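## Task

Put the yellow wire down on its own so that it lies at least a hand's width away from all the other wires; a wire draped over the table edge may count as failure.

## Robot and tools

Robot: two 6-joint arms with parallel two-finger grippers, left_arm and right_arm. In the scene frame the left base sits near (-0.005, +0.305, +0.010) m and the right base near (-0.010, -0.277, +0.009) m, both almost level. The scene frame has its origin at table height, halfway between the bases; +z is up, +x reaches out over the table, and +y points toward left_arm. The names left and right do not match image sides.

Frames: every hand position, orientation, velocity and Hand target that an arm reports is in that arm's own base frame, not the scene frame. The fixed cameras and the table use the scene frame. Offsets are applied along the arm's own base axes, and rotations turn about the Hand target's position. A gripper's fingers point along its +z and spread along its y. end_effector_position is the point between the pads, roughly 1 cm short of the tips.

Command rows: every motion command is built from rows of 14 numbers, each in [-1, 1]: dx, dy, dz, rx, ry, rz, opening for left_arm, followed by the same seven for right_arm. Both arms always appear, even if only one moves. The first six numbers per arm are an offset, not a pose: they count from that arm's Hand target as it stood when the action or move began, scaled so 1.0 equals 0.6 m of travel or 180 degrees of turn. rx, ry, rz form a single rotation vector. Within one action or one move list, every row counts from the same start, not from the row before; but a new call starts again from the current Hand target, so sending the same offset twice moves twice as far. A translation longer than 1.0 may be shortened along its direction. The opening is absolute: +1 fully open (0.093 m), -1 closed. Sending 0 for all six pose numbers re-requests the current Hand target; sending 0 as opening is a real command (half-closed), so repeat the present opening to leave a gripper alone.

execute_actions(actions, cameras): actions is a list of up to 15 rows per action, each row one 1/30 s step; a short list repeats its last row for the rest of the 15 steps. Images return only when actions is empty or cameras names some. An empty actions list also reports the scene number and task.

move(target, speed, blend, opening_speed, grip_force, blocking, cameras): target is one 14-number row or a list of up to 15 rows, all offsets from the same starting Hand targets, sharing a 10 s budget. speed is path speed in m/s (0.002 to 2.9, default 0.25), one value or one per target; rotation is capped at twice that in rad/s. blend (m) rounds corners of a list; 0 stops at each point. opening_speed (per second on the -1..+1 scale, 0.2 or more) ramps the fingers. grip_force is newtons per pad, 10 to 50, one value or one per arm; it persists, and lower values close slowly. blocking=false returns after about 0.5 s while the move continues. Paths are straight, do not avoid obstacles or the other arm, and lag more when fast. Avoid routing a path near an arm's own base; go around it. The result adds a move: line such as done, off_target, moving, held or fault, plus limits (paced means the pose was clipped, held means steps were withheld).

wait(seconds 0 to 10): lets time pass holding the last commands. stop(): brakes a running move. zoom_image(camera, region [x0,y0,x1,y1] in pixels, at most 504 by 504): enlarges part of the latest image of cam_high, cam_low, cam_left_wrist or cam_right_wrist. read_manual(section "licences") only gives licence text. finished_scene(scene 1 or 2) ends the scene irreversibly; make no further call in that reply.

Results: Hand target is the last commanded pose after clipping; the gripper often rests a bit short of it, and the next command, even all zeros, asks for it again. Orientation commands are clipped to within 40 degrees of the measured one per step. Weight and friction can leave the gripper low, short or tilted, especially at long reach, so check position and orientation after each move. grip_measured runs +1 open to -1 closed; pads meet near -0.94, and each millimetre of object width adds about 0.0208. To hold, keep sending the closing number; to release, send well above the width reading. Joint positions end with the finger gap in metres. Joint torques include the arm's own weight. Tool commands lists current commands.

Cameras: cam_high and cam_low are fixed on a beam behind the arms; each arm also has a wrist camera. Calibration is approximate.

What to avoid: dropping the wire or releasing it while it moves, hitting the table, fixtures (bar, plate, low rail behind the table, up to 3 cm tall) or the other arm, grippers pressing each other, strain on a wrist camera cable, and any wire ending off or hanging over the table. Keep moves gentle; pushing toward an unreachable pose heats motors (MOTOR HOT at 75 °C, fault fold at 90 °C). Loose objects may occasionally be nudged by outside pushes.

Each tool is called after ">>>" as a command line: name --argument value for each argument, lists and objects as JSON in quotes; but a table of rows of numbers goes row by row, as --pt "numbers of a row", without its own name.

## Session

>>> execute_actions --actions '[]'

Scene clock: 0.00 s.
left_arm: end_effector_position=(+0.3179, -0.3519, +0.2796) grip_measured=-0.917 end_effector_quat_wxyz=(+0.465, +0.539, +0.529, -0.462) | right_arm: end_effector_position=(+0.3753, +0.0000, +0.4022) grip_measured=+1.000 end_effector_quat_wxyz=(+0.707, +0.000, +0.707, +0.000)
Joint positions: left_arm=[-0.526 1.688 1.24 0.169 1.034 0.254 0.001] | right_arm=[0 1.047 1.047 0 0 0 0.093]
Joint velocities: within noise
Joint torques (N m): no reading
Motor temperatures (°C): left_arm=[30 30 34 33 25 28 27] | right_arm=[29 31 36 33 25 25 28]
Heat: left arm: 34 °C; right arm: 36 °C.
Hand target: left_arm +0.3187, -0.3502, +0.2858; +0.472, +0.540, +0.525, -0.459 | right_arm +0.3739, +0.0000, +0.4065; +0.710, +0.000, +0.704, +0.000
Tool commands: left_gripper/opening=-0.924208 right_gripper/opening=+1.0
camera_calibration:
cam_left_wrist: T_world_to_cam=[[-0.999211, 0.0287892, -0.0273611, 0.335671], [0.0385435, 0.536648, -0.842926, 0.450409], [-0.00958388, -0.843315, -0.537334, -0.058742], [0, 0, 0, 1]] pos_world=[0.317483, -0.300913, 0.357282]

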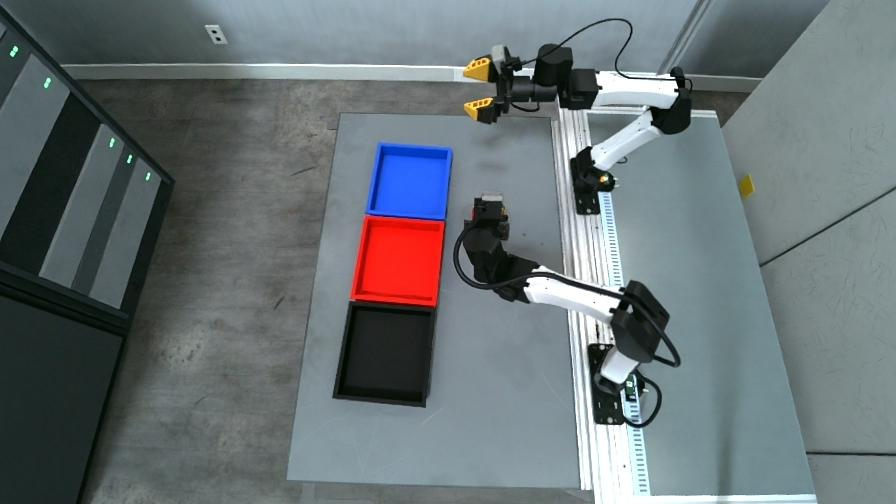

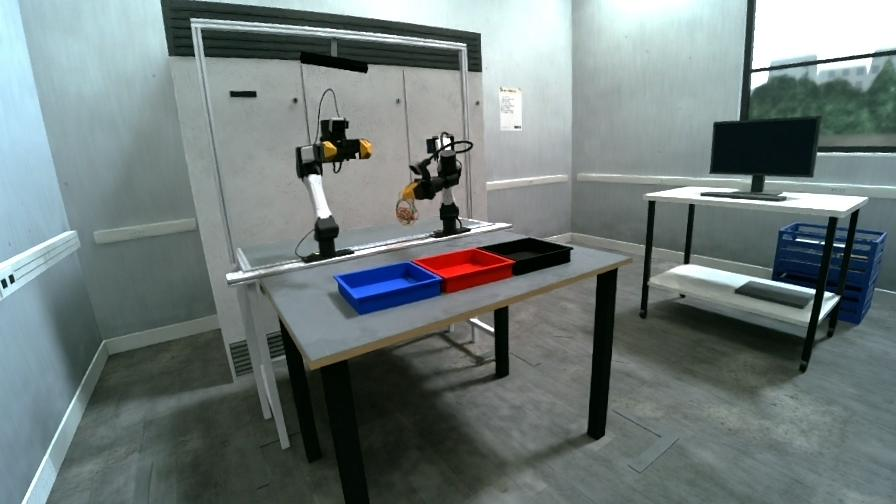

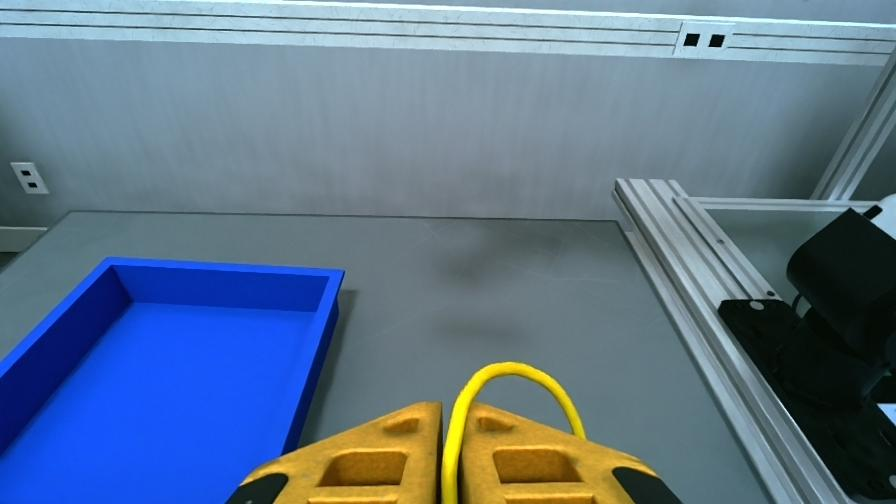

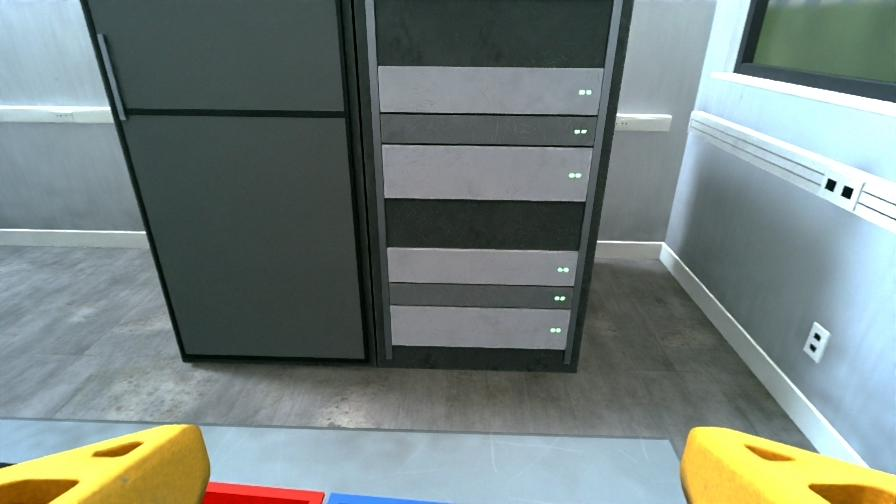

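>>> zoom_image --camera "cam_low" --region '[360, 160, 480, 240]'

>>> zoom_image --camera "cam_high" --region '[420, 180, 550, 310]'

>>> zoom_image --camera "cam_left_wrist" --region '[340, 330, 660, 504]'

Scaled by 4.200 from the camera's 896x504 image, which has a finer 1280x720 frame.

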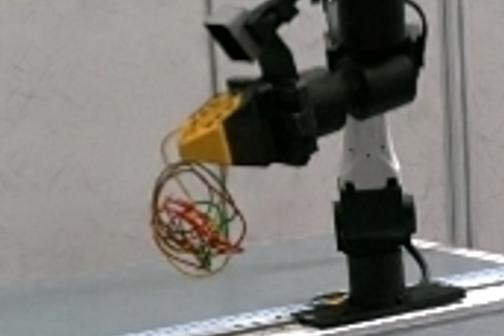

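Scaled by 3.877 from the camera's 896x504 image, which has a finer 1280x720 frame.

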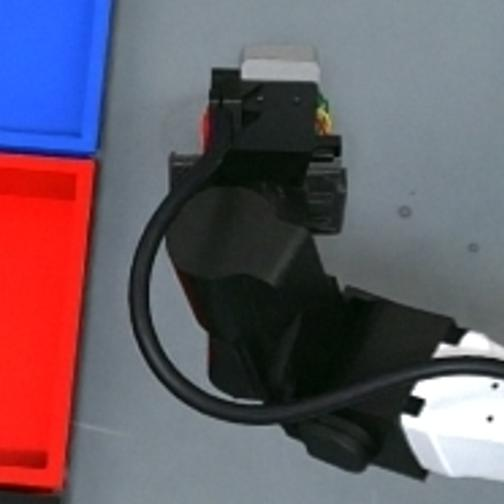

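Scaled by 1.575 from the camera's 896x504 image, which has a finer 1280x720 frame.

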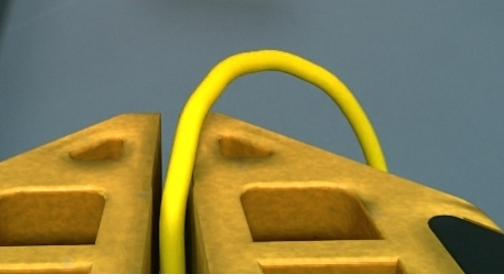

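>>> move --target '[0,0,0,0,0,0,-0.924208,-0.083,0,-0.19,-0.109,0.109,0.491,1]' --cameras '["cam_low","cam_right_wrist","cam_left_wrist"]' --speed 0.5

>>> zoom_image --camera "cam_right_wrist" --region '[200, 0, 700, 504]'

Scene clock: 20.43 s.
left_arm: end_effector_position=(+0.3179, -0.3519, +0.2795) grip_measured=-0.917 end_effector_quat_wxyz=(+0.465, +0.539, +0.529, -0.462) | right_arm: end_effector_position=(+0.3237, -0.0006, +0.2909) grip_measured=+1.000 end_effector_quat_wxyz=(+0.490, -0.500, +0.678, +0.223)
Joint positions: left_arm=[-0.526 1.688 1.24 0.169 1.034 0.254 0.001] | right_arm=[-0.493 1.629 1.624 -1.534 -1.136 -1.744 0.093]
Joint torques (N m): left_arm=[0.36 -9.88 8.34 2.18 0.15 0.03] | right_arm=[0.12 -5.23 8.42 0.14 -0.44 0.01]
Motor temperatures (°C): left_arm=[30 35 36 38 25 28 27] | right_arm=[29 31 41 37 25 25 27]
Heat: left arm: 38 °C; right arm: 41 °C.
Hand target: left_arm +0.3187, -0.3502, +0.2858; +0.472, +0.539, +0.525, -0.459 | right_arm +0.3241, +0.0000, +0.2925; +0.383, -0.594, +0.595, +0.382
Off the commanded pose: left_arm 0.007 m, 1 deg | right_arm 0.002 m, 26 deg.
joint sent to its limit (right arm) — joint 4 (wrist pitch), lower limit. The joint targets are off in orientation, not in position.
move: off_target (right_arm)
camera_calibration:
cam_left_wrist: T_world_to_cam=[[-0.999231, 0.0287192, -0.0266895, 0.335516], [0.0379408, 0.536772, -0.842874, 0.450616], [-0.00988047, -0.843238, -0.537449, -0.0585823], [0, 0, 0, 1]] pos_world=[0.317582, -0.300913, 0.357282]
cam_right_wrist: T_world_to_cam=[[0.895481, -0.408057, 0.177775, -0.342008], [-0.216607, -0.748435, -0.626839, 0.290186], [0.388839, 0.522815, -0.758597, 0.182985], [0, 0, 0, 1]] pos_world=[0.297966, -0.0180408, 0.381512]
Images, in order (width x height): cam_low 896x504, cam_left_wrist 896x504, cam_right_wrist 896x504.

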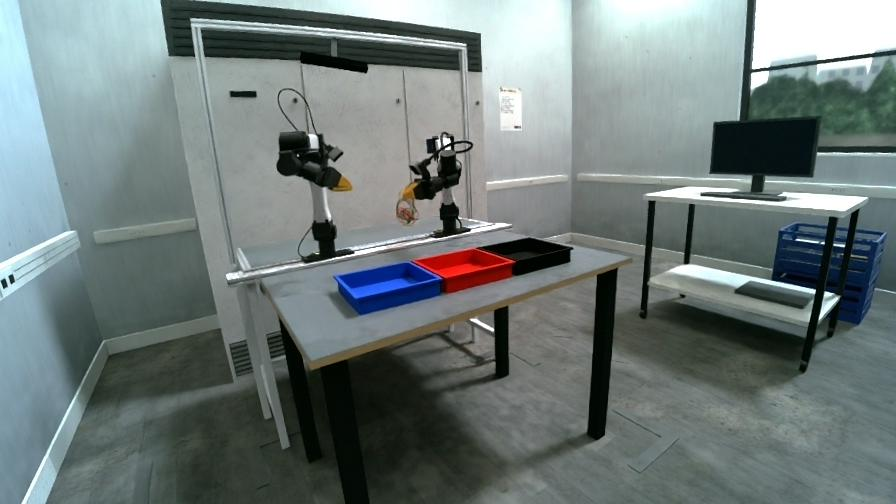

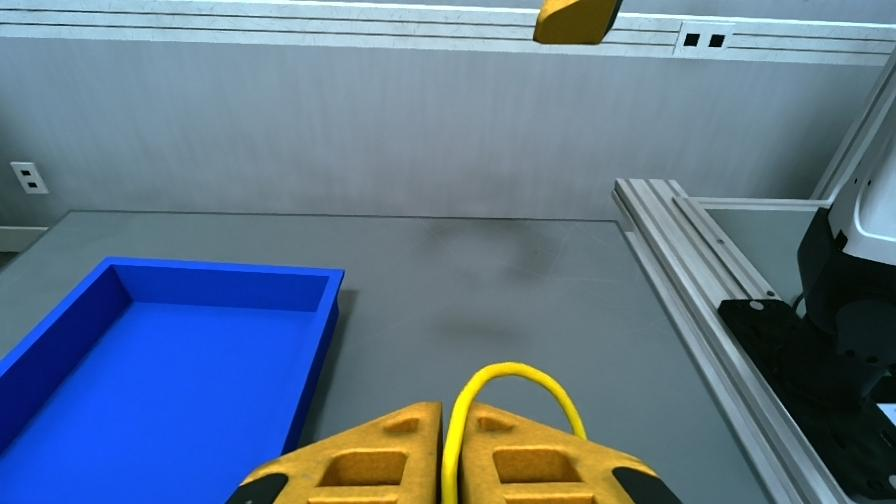

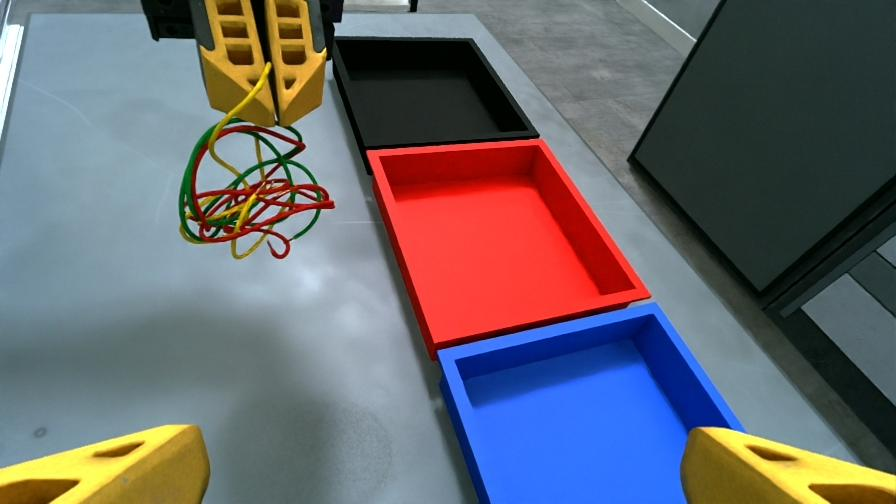

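Scaled by 1.000.

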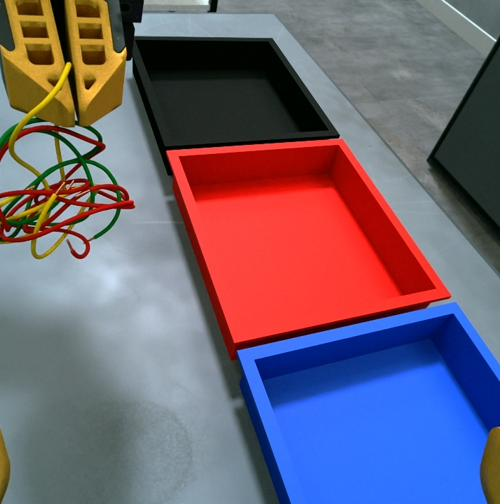

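>>> zoom_image --camera "cam_right_wrist" --region '[160, 40, 360, 280]'

Scaled by 2.100 from the camera's 896x504 image, which has a finer 1280x720 frame.

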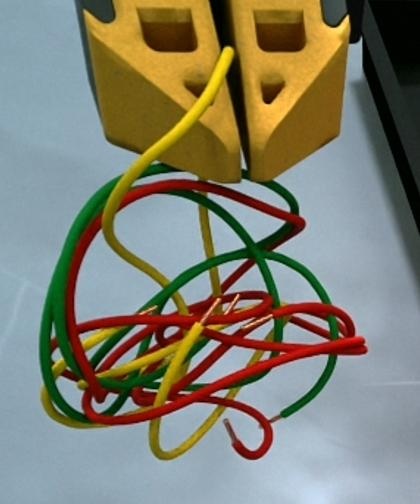

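>>> move --target '[-0.15,0,-0.31,0,0,0,-0.924208,-0.157,0.13,-0.12,-0.194,0,0,1]' --cameras '["cam_low","cam_right_wrist","cam_left_wrist"]' --speed 0.2

>>> zoom_image --camera "cam_low" --region '[340, 160, 460, 260]'

Scene clock: 53.33 s.
left_arm: end_effector_position=(+0.2287, -0.3508, +0.1068) grip_measured=-0.917 end_effector_quat_wxyz=(+0.472, +0.542, +0.517, -0.464) | right_arm: end_effector_position=(+0.2378, +0.0786, +0.2200) grip_measured=+1.000 end_effector_quat_wxyz=(-0.210, +0.679, -0.684, -0.167)
Joint positions: left_arm=[-0.672 1.89 0.574 1.116 0.904 0.191 0.001] | right_arm=[-0.035 1.419 1.434 -1.536 -0.542 -1.585 0.093]
Joint torques (N m): left_arm=[-0.29 -6.6 3.82 2.42 -0.16 0.07] | right_arm=[-0.16 -5.79 5.72 0.25 -0.23 0.18]
Heat: left arm: 40 °C; right arm: 42 °C.
Hand target: left_arm +0.2287, -0.3502, +0.0998; +0.472, +0.540, +0.525, -0.459 | right_arm +0.2299, +0.0781, +0.2205; -0.187, +0.682, -0.682, -0.186
Off the commanded pose: left_arm 0.007 m, 1 deg | right_arm 0.008 m, 3 deg.
joint sent to its limit (right arm) — joint 4 (wrist pitch), lower limit. The joint targets are off in orientation, not in position.
move: off_target (right_arm)
camera_calibration:
cam_left_wrist: T_world_to_cam=[[-0.998117, 0.0389707, -0.0473624, 0.247284], [0.0607398, 0.520767, -0.851536, 0.297912], [-0.00852023, -0.852809, -0.522153, -0.156834], [0, 0, 0, 1]] pos_world=[0.227387, -0.298529, 0.183503]
cam_right_wrist: T_world_to_cam=[[0.998012, -0.0349341, 0.0524641, -0.246306], [-0.0294295, -0.994323, -0.102255, 0.14582], [0.0557385, 0.100508, -0.993374, 0.285305], [0, 0, 0, 1]] pos_world=[0.234206, 0.107713, 0.311247]
Images, in order (width x height): cam_low 896x504, cam_left_wrist 896x504, cam_right_wrist 896x504.

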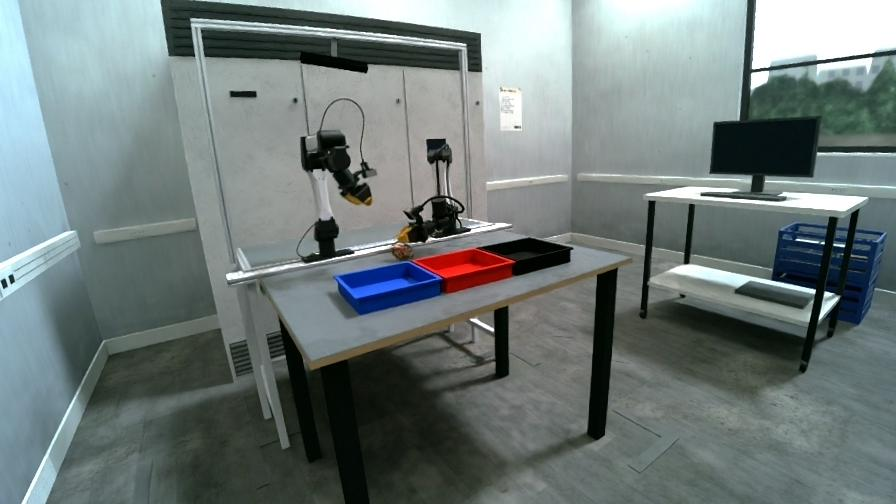

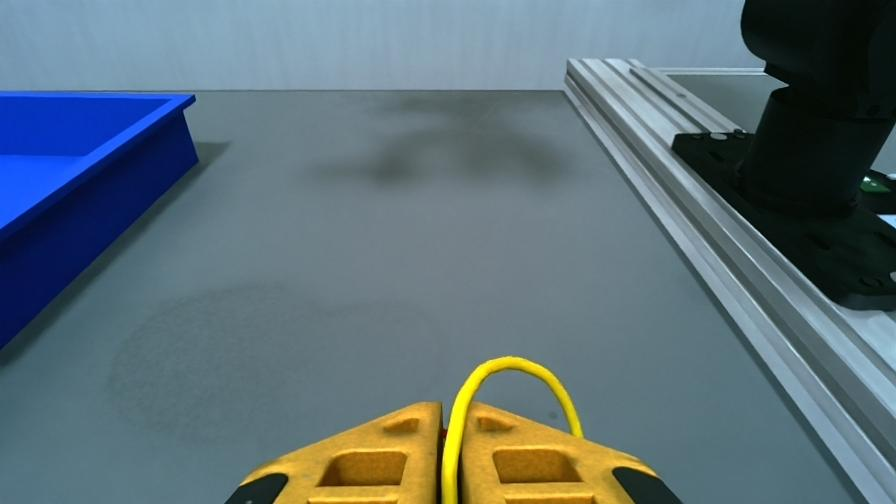

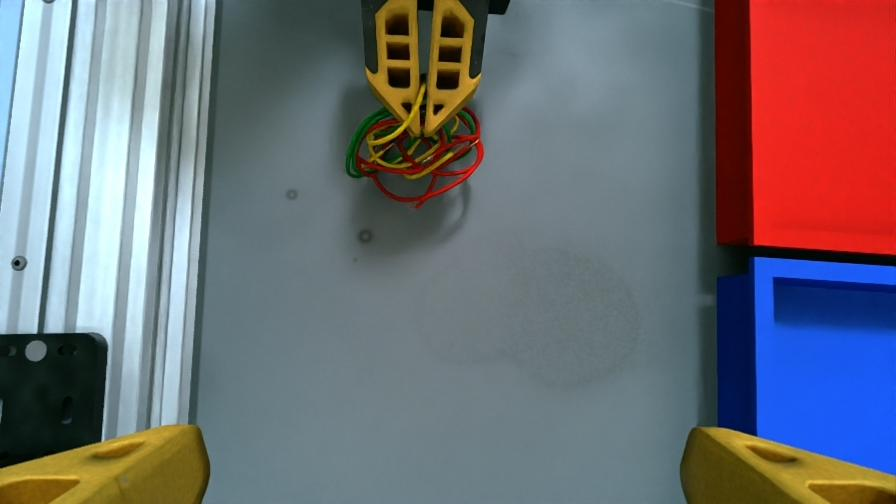

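Scaled by 4.200 from the camera's 896x504 image, which has a finer 1280x720 frame.

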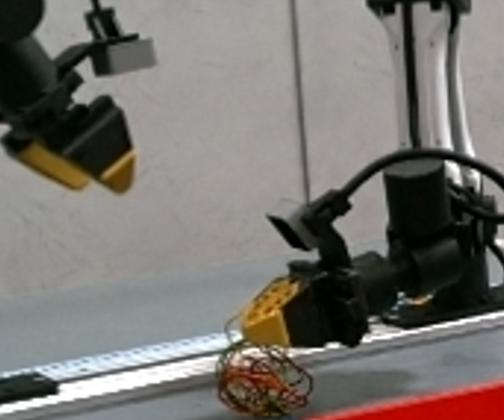

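>>> zoom_image --camera "cam_right_wrist" --region '[330, 60, 510, 220]'

Scaled by 2.800 from the camera's 896x504 image, which has a finer 1280x720 frame.

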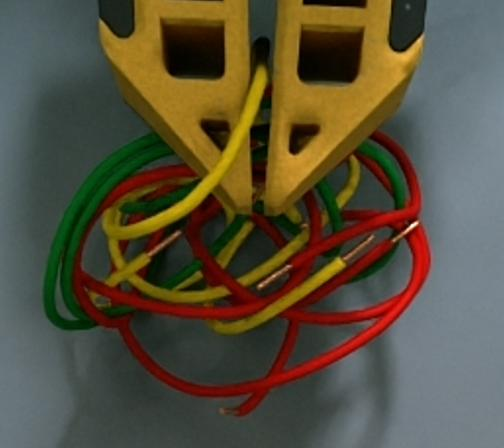

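>>> zoom_image --camera "cam_right_wrist" --region '[340, 100, 420, 190]'

>>> zoom_image --camera "cam_right_wrist" --region '[400, 90, 490, 210]'

Scaled by 5.600 from the camera's 896x504 image, which has a finer 1280x720 frame.

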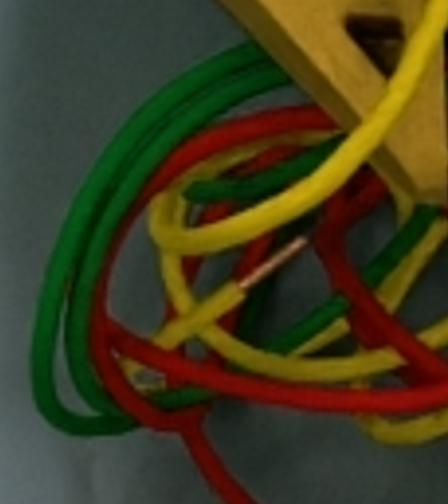

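Scaled by 4.200 from the camera's 896x504 image, which has a finer 1280x720 frame.

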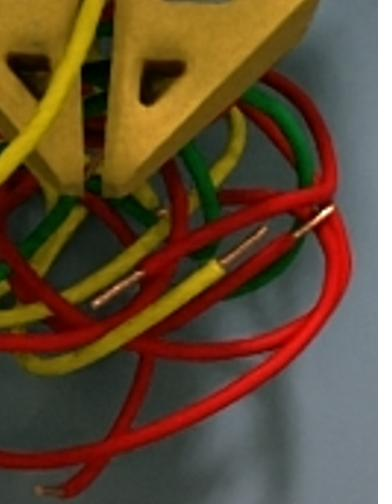

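>>> move --target '[0,0,0,0,0,0,-0.924208,-0.07,0.107,-0.2,0,0,0,-0.5]' --cameras '["cam_right_wrist"]' --speed 0.2

>>> zoom_image --camera "cam_right_wrist" --region '[280, 200, 680, 504]'

Scene clock: 100.20 s.
left_arm: end_effector_position=(+0.2287, -0.3509, +0.1069) grip_measured=-0.917 end_effector_quat_wxyz=(+0.473, +0.542, +0.517, -0.464) | right_arm: end_effector_position=(+0.1877, +0.1422, +0.1014) grip_measured=-0.499 end_effector_quat_wxyz=(-0.182, +0.681, -0.683, -0.193)
Joint positions: left_arm=[-0.672 1.89 0.574 1.116 0.904 0.19 0.001] | right_arm=[0.287 1.259 0.838 -0.999 -0.517 -1.241 0.021]
Joint torques (N m): left_arm=[-0.29 -6.61 3.82 2.43 -0.13 0.04] | right_arm=[-0.14 -4.25 5.87 0.86 -0.16 0.19]
Motor temperatures (°C): left_arm=[30 35 36 42 25 27 27] | right_arm=[29 34 42 31 25 24 27]
Heat: left arm: 42 °C; right arm: 42 °C.
Hand target: left_arm +0.2287, -0.3502, +0.0998; +0.471, +0.540, +0.525, -0.459 | right_arm +0.1879, +0.1422, +0.1004; -0.187, +0.682, -0.682, -0.186
Off the commanded pose: left_arm 0.007 m, 1 deg | right_arm 0.001 m, 1 deg.
move: done
camera_calibration:
cam_right_wrist: T_world_to_cam=[[0.999752, -0.0103967, -0.0196868, -0.184277], [-0.012255, -0.995233, -0.0967543, 0.191855], [-0.018587, 0.0969716, -0.995114, 0.178514], [0, 0, 0, 1]] pos_world=[0.189901, 0.171714, 0.192576]
Images, in order (width x height): cam_right_wrist 896x504.

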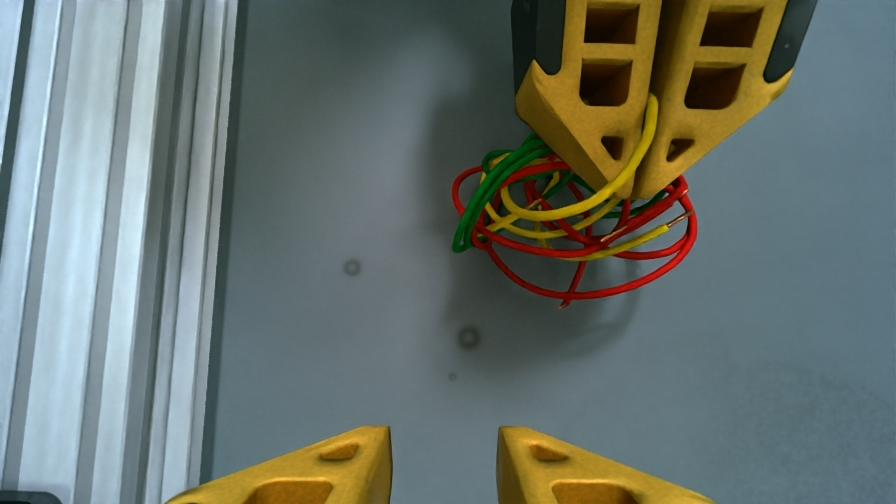

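Scaled by 1.260 from the camera's 896x504 image, which has a finer 1280x720 frame.

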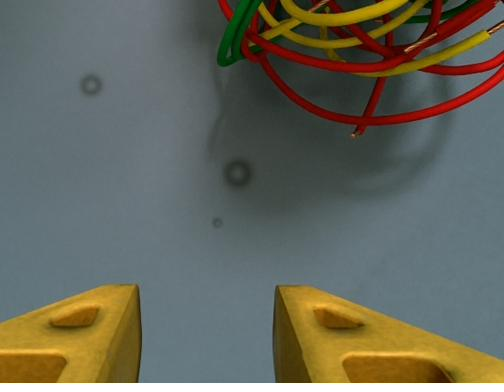

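>>> zoom_image --camera "cam_right_wrist" --region '[430, 110, 590, 270]'

Scaled by 3.150 from the camera's 896x504 image, which has a finer 1280x720 frame.

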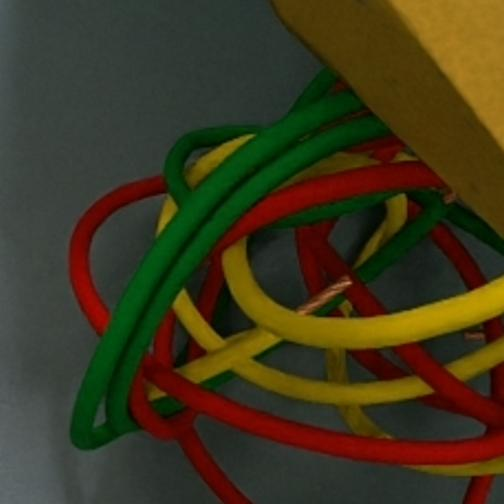

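>>> move --target '[0,0,0,0,0,0,-0.924208,0.0083,0.072,-0.141,0,0,0,-0.5]' --cameras '["cam_right_wrist"]' --speed 0.1

>>> zoom_image --camera "cam_right_wrist" --region '[330, 250, 630, 504]'

Scene clock: 116.50 s.
left_arm: end_effector_position=(+0.2289, -0.3509, +0.1070) grip_measured=-0.917 end_effector_quat_wxyz=(+0.473, +0.542, +0.517, -0.464) | right_arm: end_effector_position=(+0.1935, +0.1854, +0.0205) grip_measured=-0.499 end_effector_quat_wxyz=(-0.189, +0.682, -0.681, -0.189)
Joint positions: left_arm=[-0.672 1.89 0.574 1.117 0.903 0.19 0.001] | right_arm=[0.472 1.447 0.622 -0.48 -0.476 -1.037 0.021]
Joint torques (N m): left_arm=[-0.29 -6.63 3.82 2.43 -0.12 0.04] | right_arm=[-0.21 -3.41 5.56 1.11 -0.2 0.22]
Heat: left arm: 42 °C; right arm: 41 °C.
Hand target: left_arm +0.2287, -0.3502, +0.0997; +0.471, +0.539, +0.525, -0.459 | right_arm +0.1929, +0.1854, +0.0159; -0.187, +0.682, -0.682, -0.186
Off the commanded pose: left_arm 0.007 m, 1 deg | right_arm 0.005 m, 0 deg.
move: done
camera_calibration:
cam_right_wrist: T_world_to_cam=[[0.999948, -0.00994562, -0.00237211, -0.191757], [-0.010135, -0.994788, -0.101462, 0.226704], [-0.00135064, 0.101481, -0.994837, 0.0897807], [0, 0, 0, 1]] pos_world=[0.194166, 0.214504, 0.111864]
Images, in order (width x height): cam_right_wrist 896x504.

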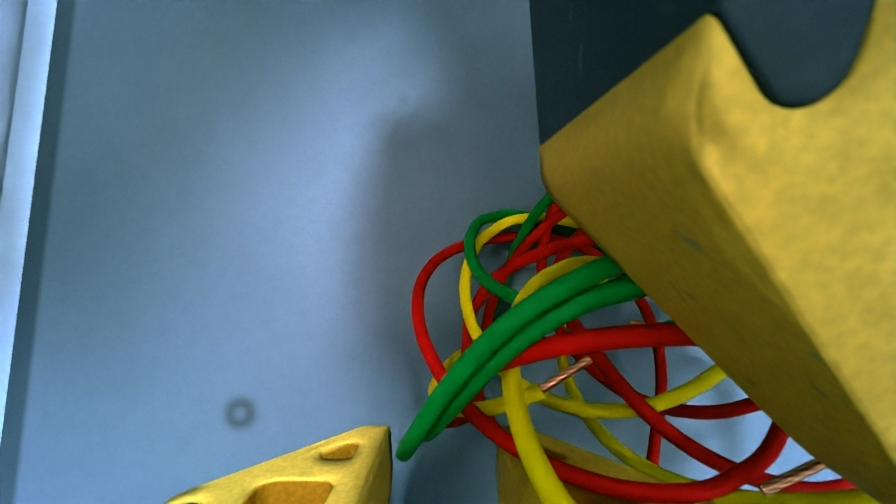

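Scaled by 1.680 from the camera's 896x504 image, which has a finer 1280x720 frame.

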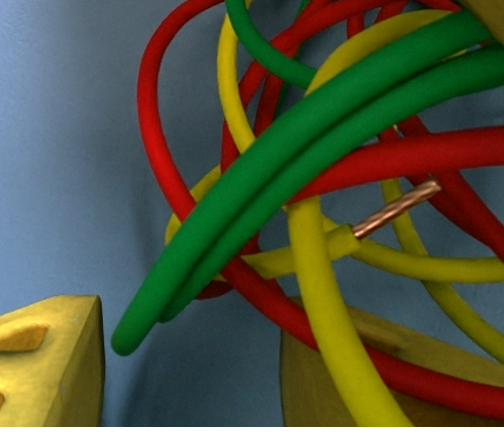

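>>> move --pt "0 0 0 0 0 0 -0.924208 -0.003 0.009 -0.003 0 0 0 -0.5" --pt "0 0 0 0 0 0 -0.924208 -0.003 0.009 -0.003 0 0 0 -1" --cameras '["cam_right_wrist"]' --speed 0.1

>>> zoom_image --camera "cam_right_wrist" --region '[330, 250, 630, 504]'

Scene clock: 123.63 s.
left_arm: end_effector_position=(+0.2297, -0.3509, +0.1075) grip_measured=-0.917 end_effector_quat_wxyz=(+0.475, +0.541, +0.517, -0.462) | right_arm: end_effector_position=(+0.1933, +0.1904, +0.0192) grip_measured=-0.969 end_effector_quat_wxyz=(-0.190, +0.682, -0.681, -0.186)
Joint positions: left_arm=[-0.672 1.89 0.574 1.121 0.899 0.19 0.001] | right_arm=[0.496 1.452 0.619 -0.456 -0.465 -1.008 0]
Joint torques (N m): left_arm=[-0.29 -6.61 3.81 2.4 -0.09 0.04] | right_arm=[0.13 -3.28 5.44 1.17 -0.2 0.18]
Heat: left arm: 42 °C; right arm: 41 °C.
Hand target: left_arm +0.2287, -0.3502, +0.0997; +0.472, +0.540, +0.525, -0.459 | right_arm +0.1911, +0.1908, +0.0140; -0.187, +0.682, -0.682, -0.186
Off the commanded pose: left_arm 0.008 m, 1 deg | right_arm 0.006 m, 0 deg.
move: done
camera_calibration:
cam_right_wrist: T_world_to_cam=[[0.999909, -0.0132328, 0.00250339, -0.191003], [-0.0129188, -0.994972, -0.0993163, 0.231978], [0.00380503, 0.0992749, -0.995053, 0.0873821], [0, 0, 0, 1]] pos_world=[0.19365, 0.219609, 0.110467]
Images, in order (width x height): cam_right_wrist 896x504.

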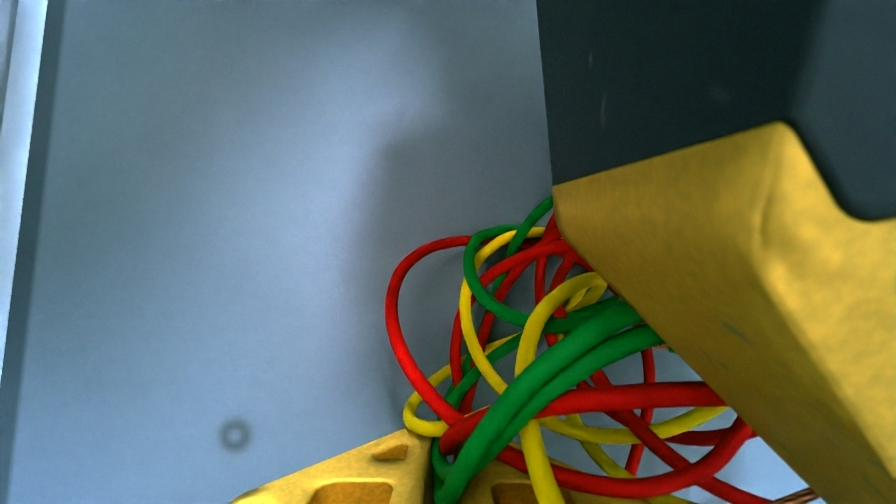

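Scaled by 1.680 from the camera's 896x504 image, which has a finer 1280x720 frame.

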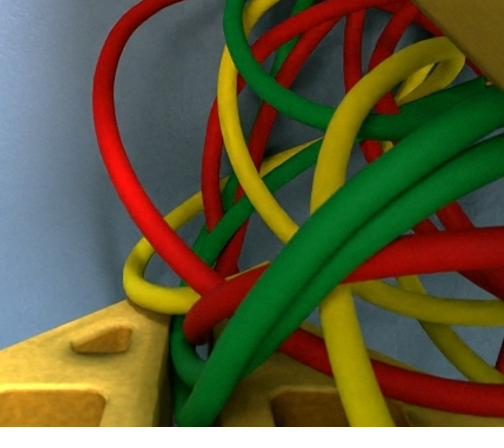

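>>> move --target '[0,0.2,0.4,0,0,0,-0.924208,0,0,0,0,0,0,-1]' --cameras '["cam_right_wrist","cam_low","cam_left_wrist"]' --speed 0.07

>>> zoom_image --camera "cam_low" --region '[340, 140, 480, 260]'

Scene clock: 132.70 s.
left_arm: end_effector_position=(+0.2293, -0.2340, +0.2897) grip_measured=-0.917 end_effector_quat_wxyz=(+0.407, +0.510, +0.596, -0.469) | right_arm: end_effector_position=(+0.2148, +0.2221, +0.0492) grip_measured=-0.969 end_effector_quat_wxyz=(-0.280, +0.690, -0.636, -0.203)
Joint positions: left_arm=[-0.298 1.218 1.03 -0.48 1.19 0.484 0.001] | right_arm=[0.512 1.432 0.644 -0.318 -0.553 -1.007 0]
Joint torques (N m): left_arm=[2.29 -8.2 13.23 2.61 1.28 0.26] | right_arm=[-0.83 -2.93 3.75 -0.05 0.57 0.22]
Heat: left arm: 43 °C; right arm: 41 °C.
Hand target: left_arm +0.2288, -0.2302, +0.3398; +0.472, +0.540, +0.525, -0.459 | right_arm +0.1910, +0.1908, +0.0140; -0.187, +0.682, -0.682, -0.186
Off the commanded pose: left_arm 0.050 m, 12 deg | right_arm 0.053 m, 12 deg.
move: off_target (left_arm, right_arm)
camera_calibration:
cam_left_wrist: T_world_to_cam=[[-0.991219, -0.0182728, 0.130959, 0.185316], [-0.11489, 0.609291, -0.784579, 0.434367], [-0.0654556, -0.792736, -0.60604, 0.0897419], [0, 0, 0, 1]] pos_world=[0.239467, -0.190128, 0.370914]
cam_right_wrist: T_world_to_cam=[[0.992289, 0.0236856, 0.121664, -0.224587], [0.0541877, -0.965698, -0.253951, 0.253572], [0.111476, 0.258586, -0.959535, 0.0537577], [0, 0, 0, 1]] pos_world=[0.203122, 0.236293, 0.143302]
Images, in order (width x height): cam_low 896x504, cam_left_wrist 896x504, cam_right_wrist 896x504.

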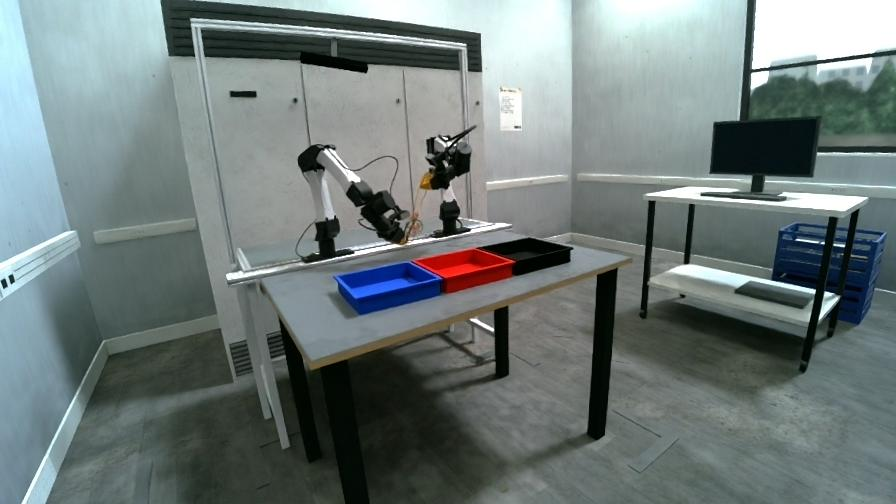

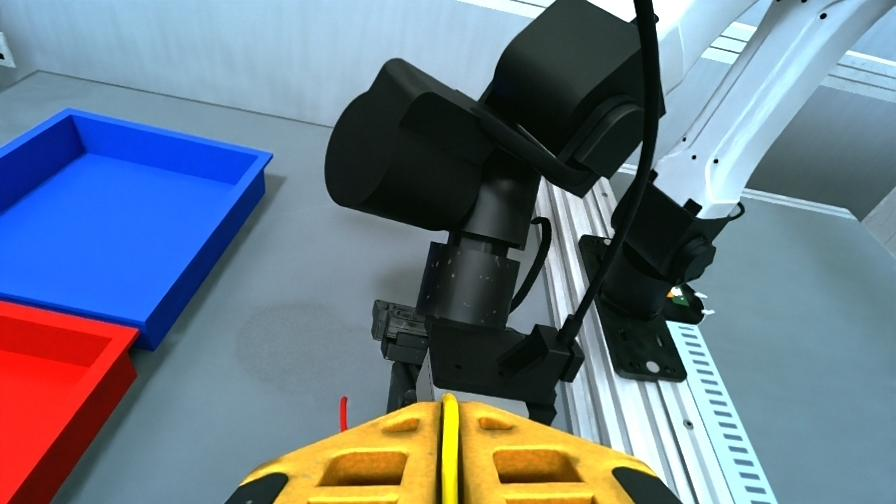

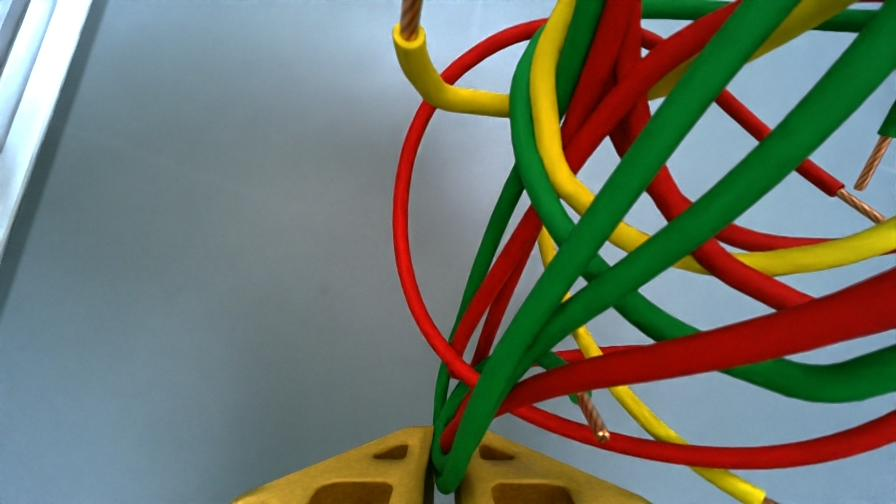

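Scaled by 3.600 from the camera's 896x504 image, which has a finer 1280x720 frame.

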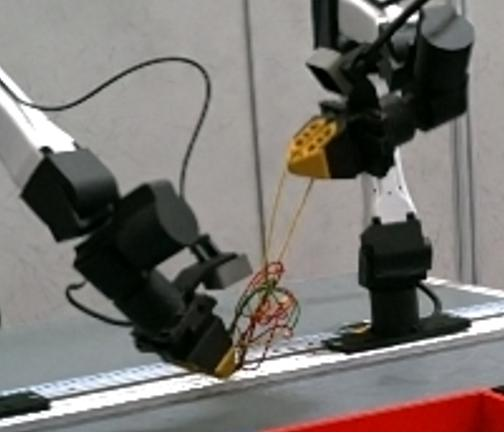

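>>> move --pt "0 0 -0.12 0 0 0 -0.924208 0 0 0.06 0 0 0 -1" --pt "0.1 0.05 -0.05 0 0 0 -0.924208 0 0 0.06 0 0 0 -1" --pt "-0.1 0.05 -0.05 0 0 0 -0.924208 0 0 0.06 0 0 0 -1" --pt "0 0.0 0 0 0 0 -0.924208 0 0 0.06 0 0 0 -1" --cameras '["cam_right_wrist","cam_low","cam_left_wrist"]' --speed 0.15

>>> zoom_image --camera "cam_low" --region '[340, 140, 480, 260]'

Scene clock: 143.07 s.
left_arm: end_effector_position=(+0.2238, -0.2287, +0.3096) grip_measured=-0.917 end_effector_quat_wxyz=(+0.426, +0.519, +0.569, -0.475) | right_arm: end_effector_position=(+0.2047, +0.2177, +0.0758) grip_measured=-0.970 end_effector_quat_wxyz=(-0.252, +0.689, -0.646, -0.209)
Joint positions: left_arm=[-0.274 1.194 1.054 -0.485 1.247 0.5 0.001] | right_arm=[0.52 1.365 0.735 -0.533 -0.544 -0.999 0]
Joint torques (N m): left_arm=[0.61 -4.89 11.81 2.63 0.73 0.06] | right_arm=[-1.47 -3.56 4.62 0.28 0.48 0.15]
Heat: left arm: 43 °C; right arm: 41 °C.
Hand target: left_arm +0.2287, -0.2302, +0.3397; +0.471, +0.540, +0.525, -0.459 | right_arm +0.1910, +0.1908, +0.0500; -0.187, +0.682, -0.682, -0.186
Off the commanded pose: left_arm 0.031 m, 8 deg | right_arm 0.040 m, 9 deg.
move: off_target (left_arm, right_arm)
camera_calibration:
cam_left_wrist: T_world_to_cam=[[-0.996437, 0.0107283, 0.0836568, 0.199743], [-0.0622839, 0.575213, -0.815629, 0.436215], [-0.0568708, -0.817934, -0.572495, 0.0876495], [0, 0, 0, 1]] pos_world=[0.231185, -0.181368, 0.389259]
cam_right_wrist: T_world_to_cam=[[0.997138, 0.0257794, 0.0710741, -0.215271], [0.0410738, -0.973957, -0.222981, 0.258769], [0.0634748, 0.225262, -0.972228, 0.0995574], [0, 0, 0, 1]] pos_world=[0.197707, 0.235153, 0.169793]
Images, in order (width x height): cam_low 896x504, cam_left_wrist 896x504, cam_right_wrist 896x504.

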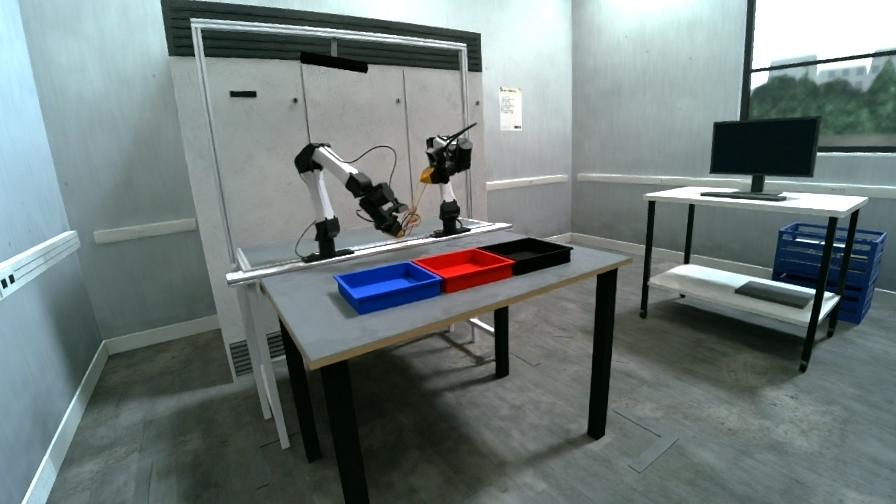

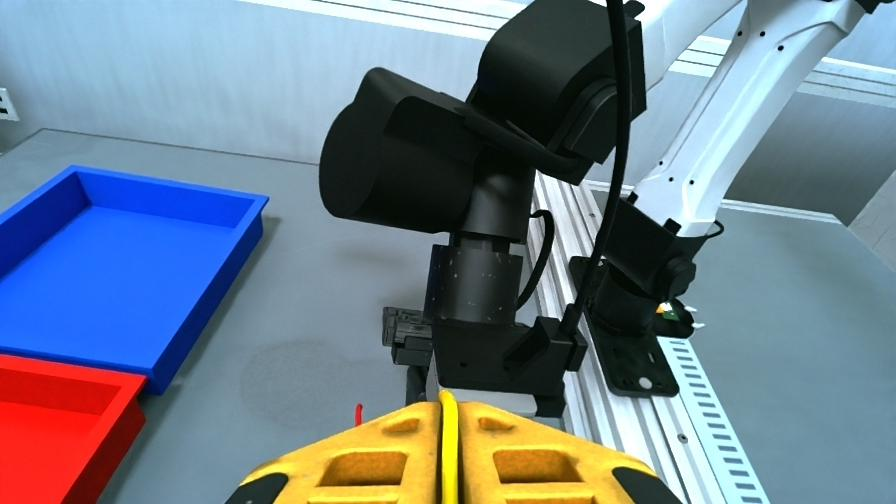

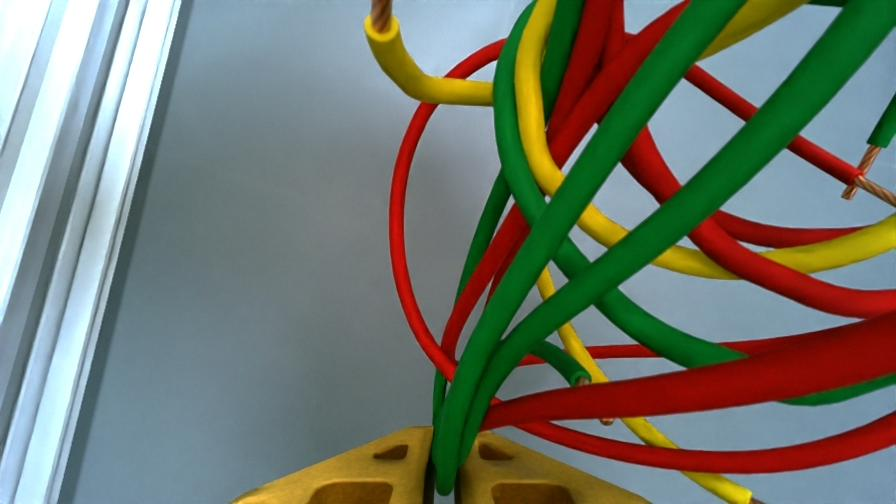

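Scaled by 3.600 from the camera's 896x504 image, which has a finer 1280x720 frame.

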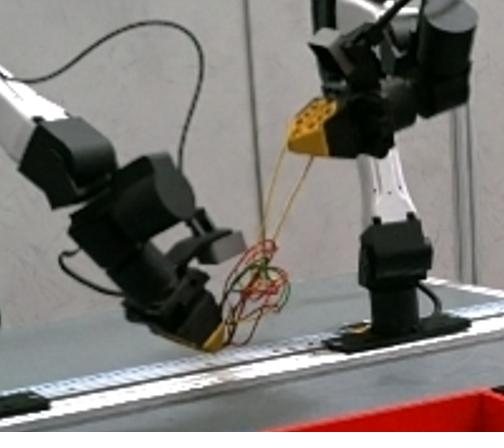

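>>> move --pt "0 -0.03 -0.14 0 0 0 -0.924208 0 0 0 0 0 0 -1" --pt "0 -0.03 -0.14 0 0 0 -0.924208 0 0 0 0 0 0 -0.3" --pt "0 -0.03 -0.1 0 0 0 -0.924208 0 -0.1 0.08 0 0 0 -0.3" --pt "0.1 -0.03 0.0 0 0 0 -0.924208 0.05 -0.2 0.3 0 0 0 -0.3" --cameras '["cam_right_wrist"]' --speed 0.2

>>> zoom_image --camera "cam_right_wrist" --region '[350, 0, 700, 400]'

Scene clock: 156.27 s.
left_arm: end_effector_position=(+0.2864, -0.2496, +0.3329) grip_measured=-0.917 end_effector_quat_wxyz=(+0.463, +0.531, +0.538, -0.463) | right_arm: end_effector_position=(+0.2242, +0.0704, +0.2220) grip_measured=-0.301 end_effector_quat_wxyz=(-0.214, +0.670, -0.696, -0.147)
Joint positions: left_arm=[-0.283 1.417 1.24 -0.293 1.249 0.442 0.001] | right_arm=[-0.059 1.339 1.384 -1.533 -0.519 -1.57 0.031]
Joint torques (N m): left_arm=[0.76 -5.44 9.8 1.88 0.51 0.23] | right_arm=[-0.91 -4.38 8.09 0.26 -0.39 0.05]
Motor temperatures (°C): left_arm=[29 34 42 43 25 27 26] | right_arm=[29 32 41 30 25 24 28]
Heat: left arm: 43 °C; right arm: 41 °C.
Hand target: left_arm +0.2887, -0.2482, +0.3398; +0.471, +0.540, +0.525, -0.459 | right_arm +0.2210, +0.0708, +0.2300; -0.187, +0.682, -0.682, -0.186
Off the commanded pose: left_arm 0.007 m, 2 deg | right_arm 0.009 m, 6 deg.
joint sent to its limit (right arm) — joint 4 (wrist pitch), lower limit. The joint targets are off in orientation, not in position.
move: off_target (right_arm)
camera_calibration:
cam_right_wrist: T_world_to_cam=[[0.994289, -0.0716359, 0.0791033, -0.235648], [-0.0652372, -0.9946, -0.0807095, 0.140758], [0.0844579, 0.0750881, -0.993594, 0.284198], [0, 0, 0, 1]] pos_world=[0.219482, 0.101777, 0.312378]
Images, in order (width x height): cam_right_wrist 896x504.

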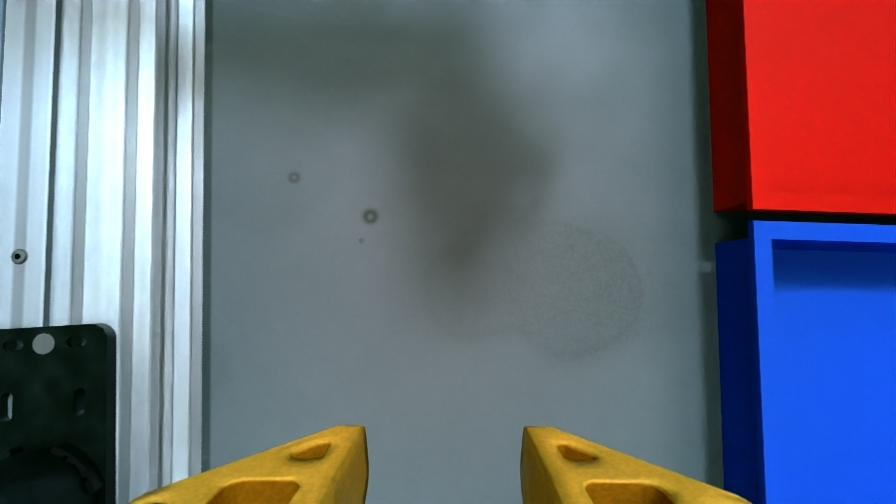

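Scaled by 1.260 from the camera's 896x504 image, which has a finer 1280x720 frame.

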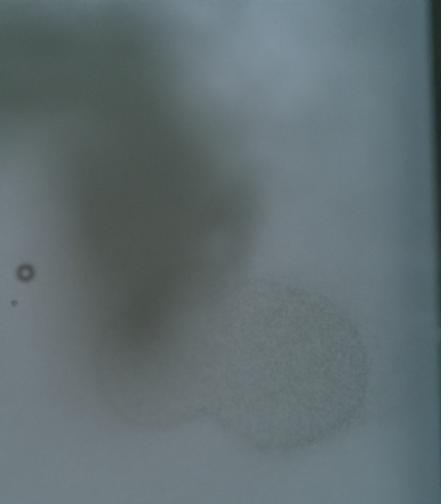

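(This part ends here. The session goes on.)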